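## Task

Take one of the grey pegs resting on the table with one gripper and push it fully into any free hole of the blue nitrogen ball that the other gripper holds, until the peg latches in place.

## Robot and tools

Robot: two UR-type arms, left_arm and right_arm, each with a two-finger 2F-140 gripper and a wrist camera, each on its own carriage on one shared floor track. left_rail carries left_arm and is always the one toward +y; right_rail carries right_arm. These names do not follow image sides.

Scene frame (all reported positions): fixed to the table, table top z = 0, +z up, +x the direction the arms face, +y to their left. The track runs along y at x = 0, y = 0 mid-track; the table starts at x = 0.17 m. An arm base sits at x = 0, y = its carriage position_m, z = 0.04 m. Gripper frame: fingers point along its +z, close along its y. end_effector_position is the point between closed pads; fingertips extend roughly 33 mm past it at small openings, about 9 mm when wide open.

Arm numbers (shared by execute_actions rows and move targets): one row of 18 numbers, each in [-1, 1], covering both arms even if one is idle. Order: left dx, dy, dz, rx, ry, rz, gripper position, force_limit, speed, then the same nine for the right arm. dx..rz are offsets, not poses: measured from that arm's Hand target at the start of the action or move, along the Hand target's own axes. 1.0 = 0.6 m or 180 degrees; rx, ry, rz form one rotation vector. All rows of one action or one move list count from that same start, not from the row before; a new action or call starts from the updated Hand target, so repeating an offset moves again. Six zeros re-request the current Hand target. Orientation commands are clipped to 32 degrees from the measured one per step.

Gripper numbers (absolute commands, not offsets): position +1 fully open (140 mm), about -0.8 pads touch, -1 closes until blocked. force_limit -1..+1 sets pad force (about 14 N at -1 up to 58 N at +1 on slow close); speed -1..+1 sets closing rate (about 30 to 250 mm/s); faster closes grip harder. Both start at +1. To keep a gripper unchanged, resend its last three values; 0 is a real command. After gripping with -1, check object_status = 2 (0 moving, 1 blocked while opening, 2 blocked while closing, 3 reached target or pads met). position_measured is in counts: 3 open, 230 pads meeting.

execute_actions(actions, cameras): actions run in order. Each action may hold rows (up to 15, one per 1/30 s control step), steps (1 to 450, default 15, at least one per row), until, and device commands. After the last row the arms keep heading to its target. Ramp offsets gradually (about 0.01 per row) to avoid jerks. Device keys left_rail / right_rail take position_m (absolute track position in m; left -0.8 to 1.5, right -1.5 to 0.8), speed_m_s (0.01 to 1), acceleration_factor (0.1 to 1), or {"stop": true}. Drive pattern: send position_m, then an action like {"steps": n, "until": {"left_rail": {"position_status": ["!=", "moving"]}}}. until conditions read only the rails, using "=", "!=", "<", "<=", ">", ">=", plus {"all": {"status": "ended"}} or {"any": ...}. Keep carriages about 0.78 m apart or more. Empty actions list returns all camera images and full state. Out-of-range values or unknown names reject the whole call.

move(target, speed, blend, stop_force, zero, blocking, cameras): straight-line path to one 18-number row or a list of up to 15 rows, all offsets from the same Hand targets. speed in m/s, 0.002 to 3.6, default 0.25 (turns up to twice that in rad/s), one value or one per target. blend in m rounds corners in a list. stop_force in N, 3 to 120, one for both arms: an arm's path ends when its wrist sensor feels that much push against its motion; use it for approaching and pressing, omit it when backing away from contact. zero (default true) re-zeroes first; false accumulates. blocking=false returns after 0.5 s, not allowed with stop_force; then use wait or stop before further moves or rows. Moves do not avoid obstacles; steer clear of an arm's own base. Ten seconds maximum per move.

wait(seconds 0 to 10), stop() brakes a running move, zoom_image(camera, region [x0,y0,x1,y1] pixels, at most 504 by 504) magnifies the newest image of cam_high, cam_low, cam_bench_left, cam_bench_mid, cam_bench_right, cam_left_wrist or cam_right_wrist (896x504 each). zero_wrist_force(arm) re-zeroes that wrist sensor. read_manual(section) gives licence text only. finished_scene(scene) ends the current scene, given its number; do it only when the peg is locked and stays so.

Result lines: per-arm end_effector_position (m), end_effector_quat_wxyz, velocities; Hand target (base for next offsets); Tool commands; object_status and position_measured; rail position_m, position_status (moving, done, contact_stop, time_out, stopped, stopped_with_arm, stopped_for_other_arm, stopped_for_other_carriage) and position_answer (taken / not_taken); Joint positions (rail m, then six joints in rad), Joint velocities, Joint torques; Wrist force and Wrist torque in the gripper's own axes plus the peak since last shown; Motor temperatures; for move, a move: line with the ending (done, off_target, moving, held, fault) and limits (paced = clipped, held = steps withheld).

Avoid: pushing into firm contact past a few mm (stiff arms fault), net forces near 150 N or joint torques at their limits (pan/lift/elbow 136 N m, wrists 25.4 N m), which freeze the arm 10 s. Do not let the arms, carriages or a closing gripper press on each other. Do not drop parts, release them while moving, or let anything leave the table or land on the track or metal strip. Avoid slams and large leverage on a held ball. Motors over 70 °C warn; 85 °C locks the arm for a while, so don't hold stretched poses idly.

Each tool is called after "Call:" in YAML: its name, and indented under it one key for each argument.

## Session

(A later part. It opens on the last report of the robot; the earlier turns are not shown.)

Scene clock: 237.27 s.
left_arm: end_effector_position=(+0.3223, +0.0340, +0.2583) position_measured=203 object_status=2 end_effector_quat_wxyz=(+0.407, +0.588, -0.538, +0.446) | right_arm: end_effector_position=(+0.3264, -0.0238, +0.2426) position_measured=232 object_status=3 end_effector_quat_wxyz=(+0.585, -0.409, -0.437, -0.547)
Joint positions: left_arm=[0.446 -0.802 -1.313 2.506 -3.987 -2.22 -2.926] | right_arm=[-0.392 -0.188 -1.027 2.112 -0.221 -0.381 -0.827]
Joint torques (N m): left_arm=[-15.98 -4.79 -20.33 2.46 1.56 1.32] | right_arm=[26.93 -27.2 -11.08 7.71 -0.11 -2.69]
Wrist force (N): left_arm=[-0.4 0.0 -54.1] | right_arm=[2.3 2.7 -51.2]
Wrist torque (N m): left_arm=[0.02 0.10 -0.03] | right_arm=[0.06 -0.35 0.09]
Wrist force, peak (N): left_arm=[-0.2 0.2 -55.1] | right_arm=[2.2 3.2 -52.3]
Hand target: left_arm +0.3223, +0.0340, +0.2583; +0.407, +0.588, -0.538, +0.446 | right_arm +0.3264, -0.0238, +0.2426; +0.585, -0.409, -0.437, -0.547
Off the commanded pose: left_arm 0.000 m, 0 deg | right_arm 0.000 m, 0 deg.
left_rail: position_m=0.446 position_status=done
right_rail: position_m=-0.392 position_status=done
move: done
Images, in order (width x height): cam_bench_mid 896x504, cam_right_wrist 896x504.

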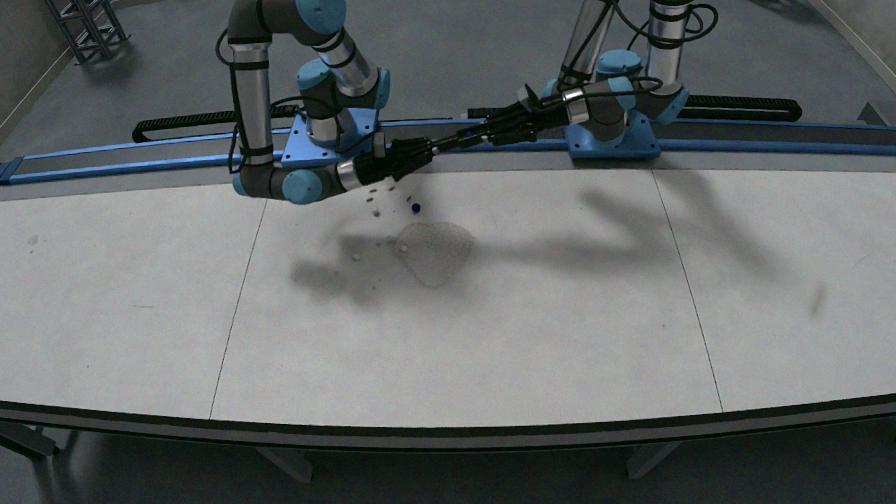

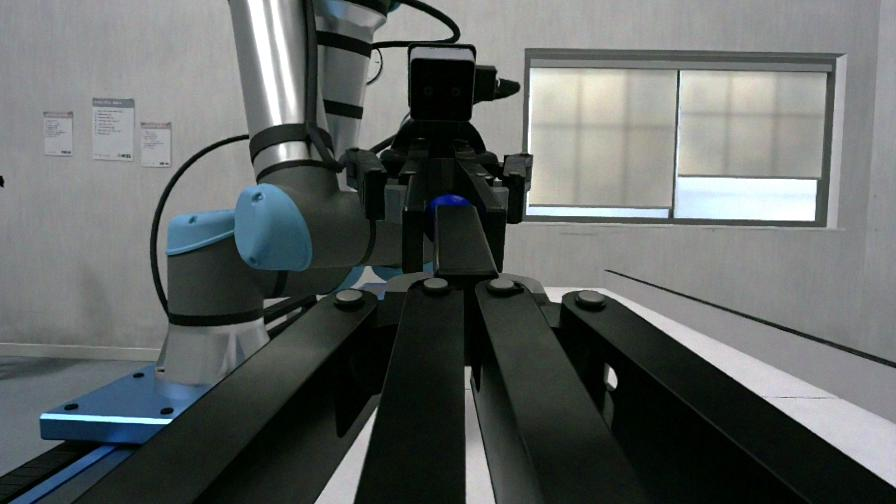

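Call:
move:
  target: [0,0,0,0,0,0,-1,1,0.8,0,0,-0.1,0,0,0,-1,0,-0.5]
  speed: 0.08
  cameras: ["cam_right_wrist","cam_bench_mid","cam_left_wrist"]

Call:
zoom_image:
  camera: "cam_right_wrist"
  region: [390, 120, 530, 240]

Call:
zoom_image:
  camera: "cam_left_wrist"
  region: [400, 180, 540, 320]

Scene clock: 242.07 s.
left_arm: end_effector_position=(+0.3223, +0.0340, +0.2583) position_measured=203 object_status=2 end_effector_quat_wxyz=(+0.407, +0.588, -0.538, +0.446) | right_arm: end_effector_position=(+0.3303, -0.0811, +0.2257) position_measured=232 object_status=3 end_effector_quat_wxyz=(+0.585, -0.409, -0.437, -0.547)
Joint positions: left_arm=[0.446 -0.802 -1.313 2.506 -3.987 -2.22 -2.926] | right_arm=[-0.392 -0.354 -1.051 2.17 -0.494 -0.504 -0.563]
Joint torques (N m): left_arm=[8.39 -31.31 -21.38 -3.9 -1.9 1.39] | right_arm=[-6.9 -43.44 1.39 -0.18 -3.75 2.53]
Wrist force (N): left_arm=[-0.2 0.1 0.2] | right_arm=[1.5 1.6 4.6]
Wrist torque (N m): left_arm=[0.04 0.06 -0.04] | right_arm=[0.11 -0.38 -0.07]
Wrist force, peak (N): left_arm=[-0.1 -0.1 -54.6] | right_arm=[2.8 2.6 -51.6]
Hand target: left_arm +0.3223, +0.0340, +0.2583; +0.407, +0.588, -0.538, +0.446 | right_arm +0.3303, -0.0812, +0.2257; +0.585, -0.409, -0.437, -0.547
Off the commanded pose: left_arm 0.000 m, 0 deg | right_arm 0.000 m, 0 deg.
left_rail: position_m=0.446 position_status=done
right_rail: position_m=-0.392 position_status=done
move: done
Images, in order (width x height): cam_bench_mid 896x504, cam_left_wrist 896x504, cam_right_wrist 896x504.

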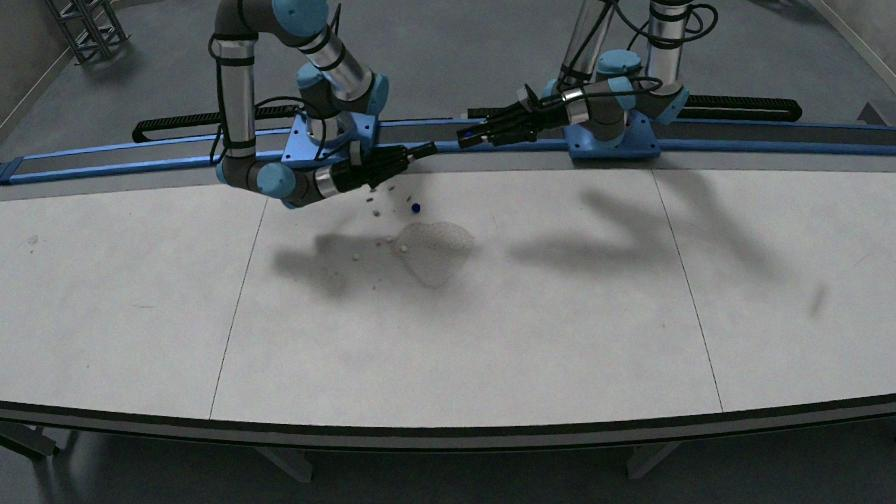

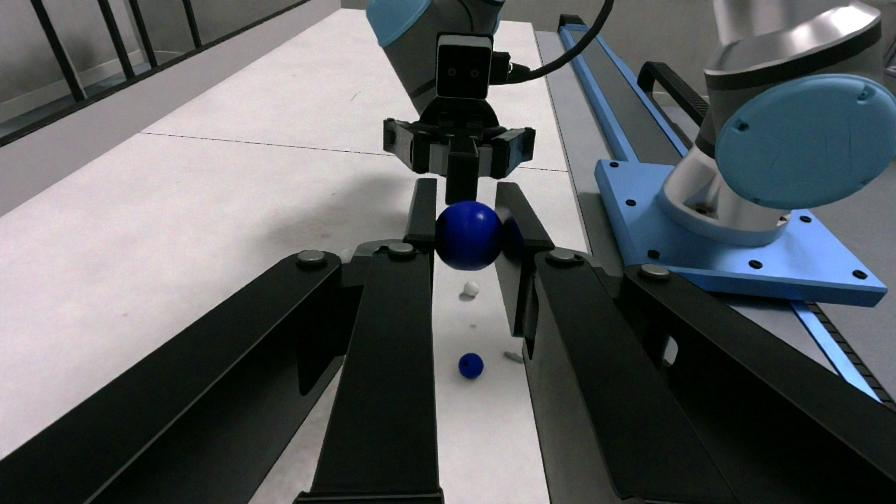

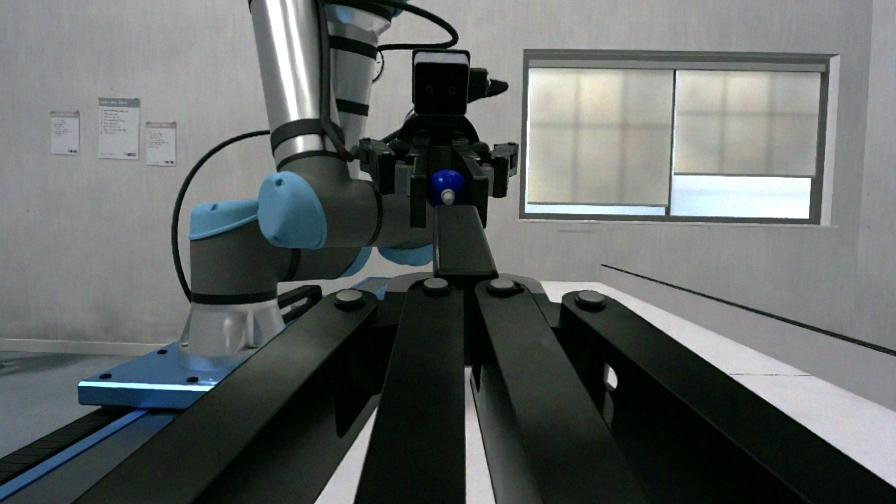

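Scaled by 3.600 from the camera's 896x504 image, which has a finer 1280x720 frame.

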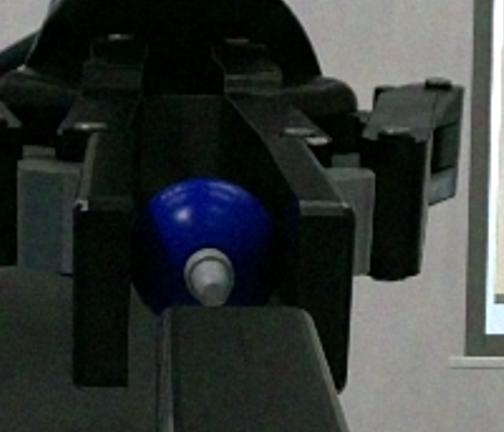

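Scaled by 3.600 from the camera's 896x504 image, which has a finer 1280x720 frame.

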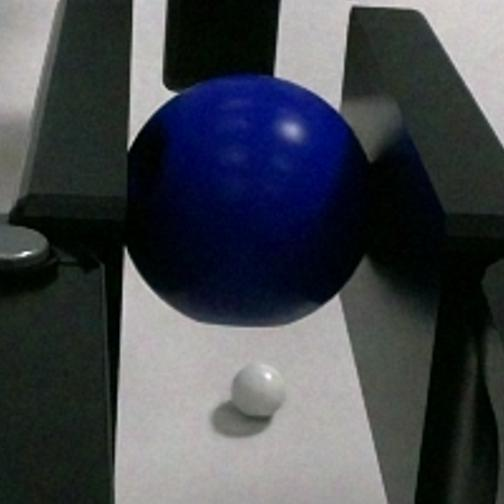

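Call:
finished_scene:
  scene: 2

The scene is finished: the task was done.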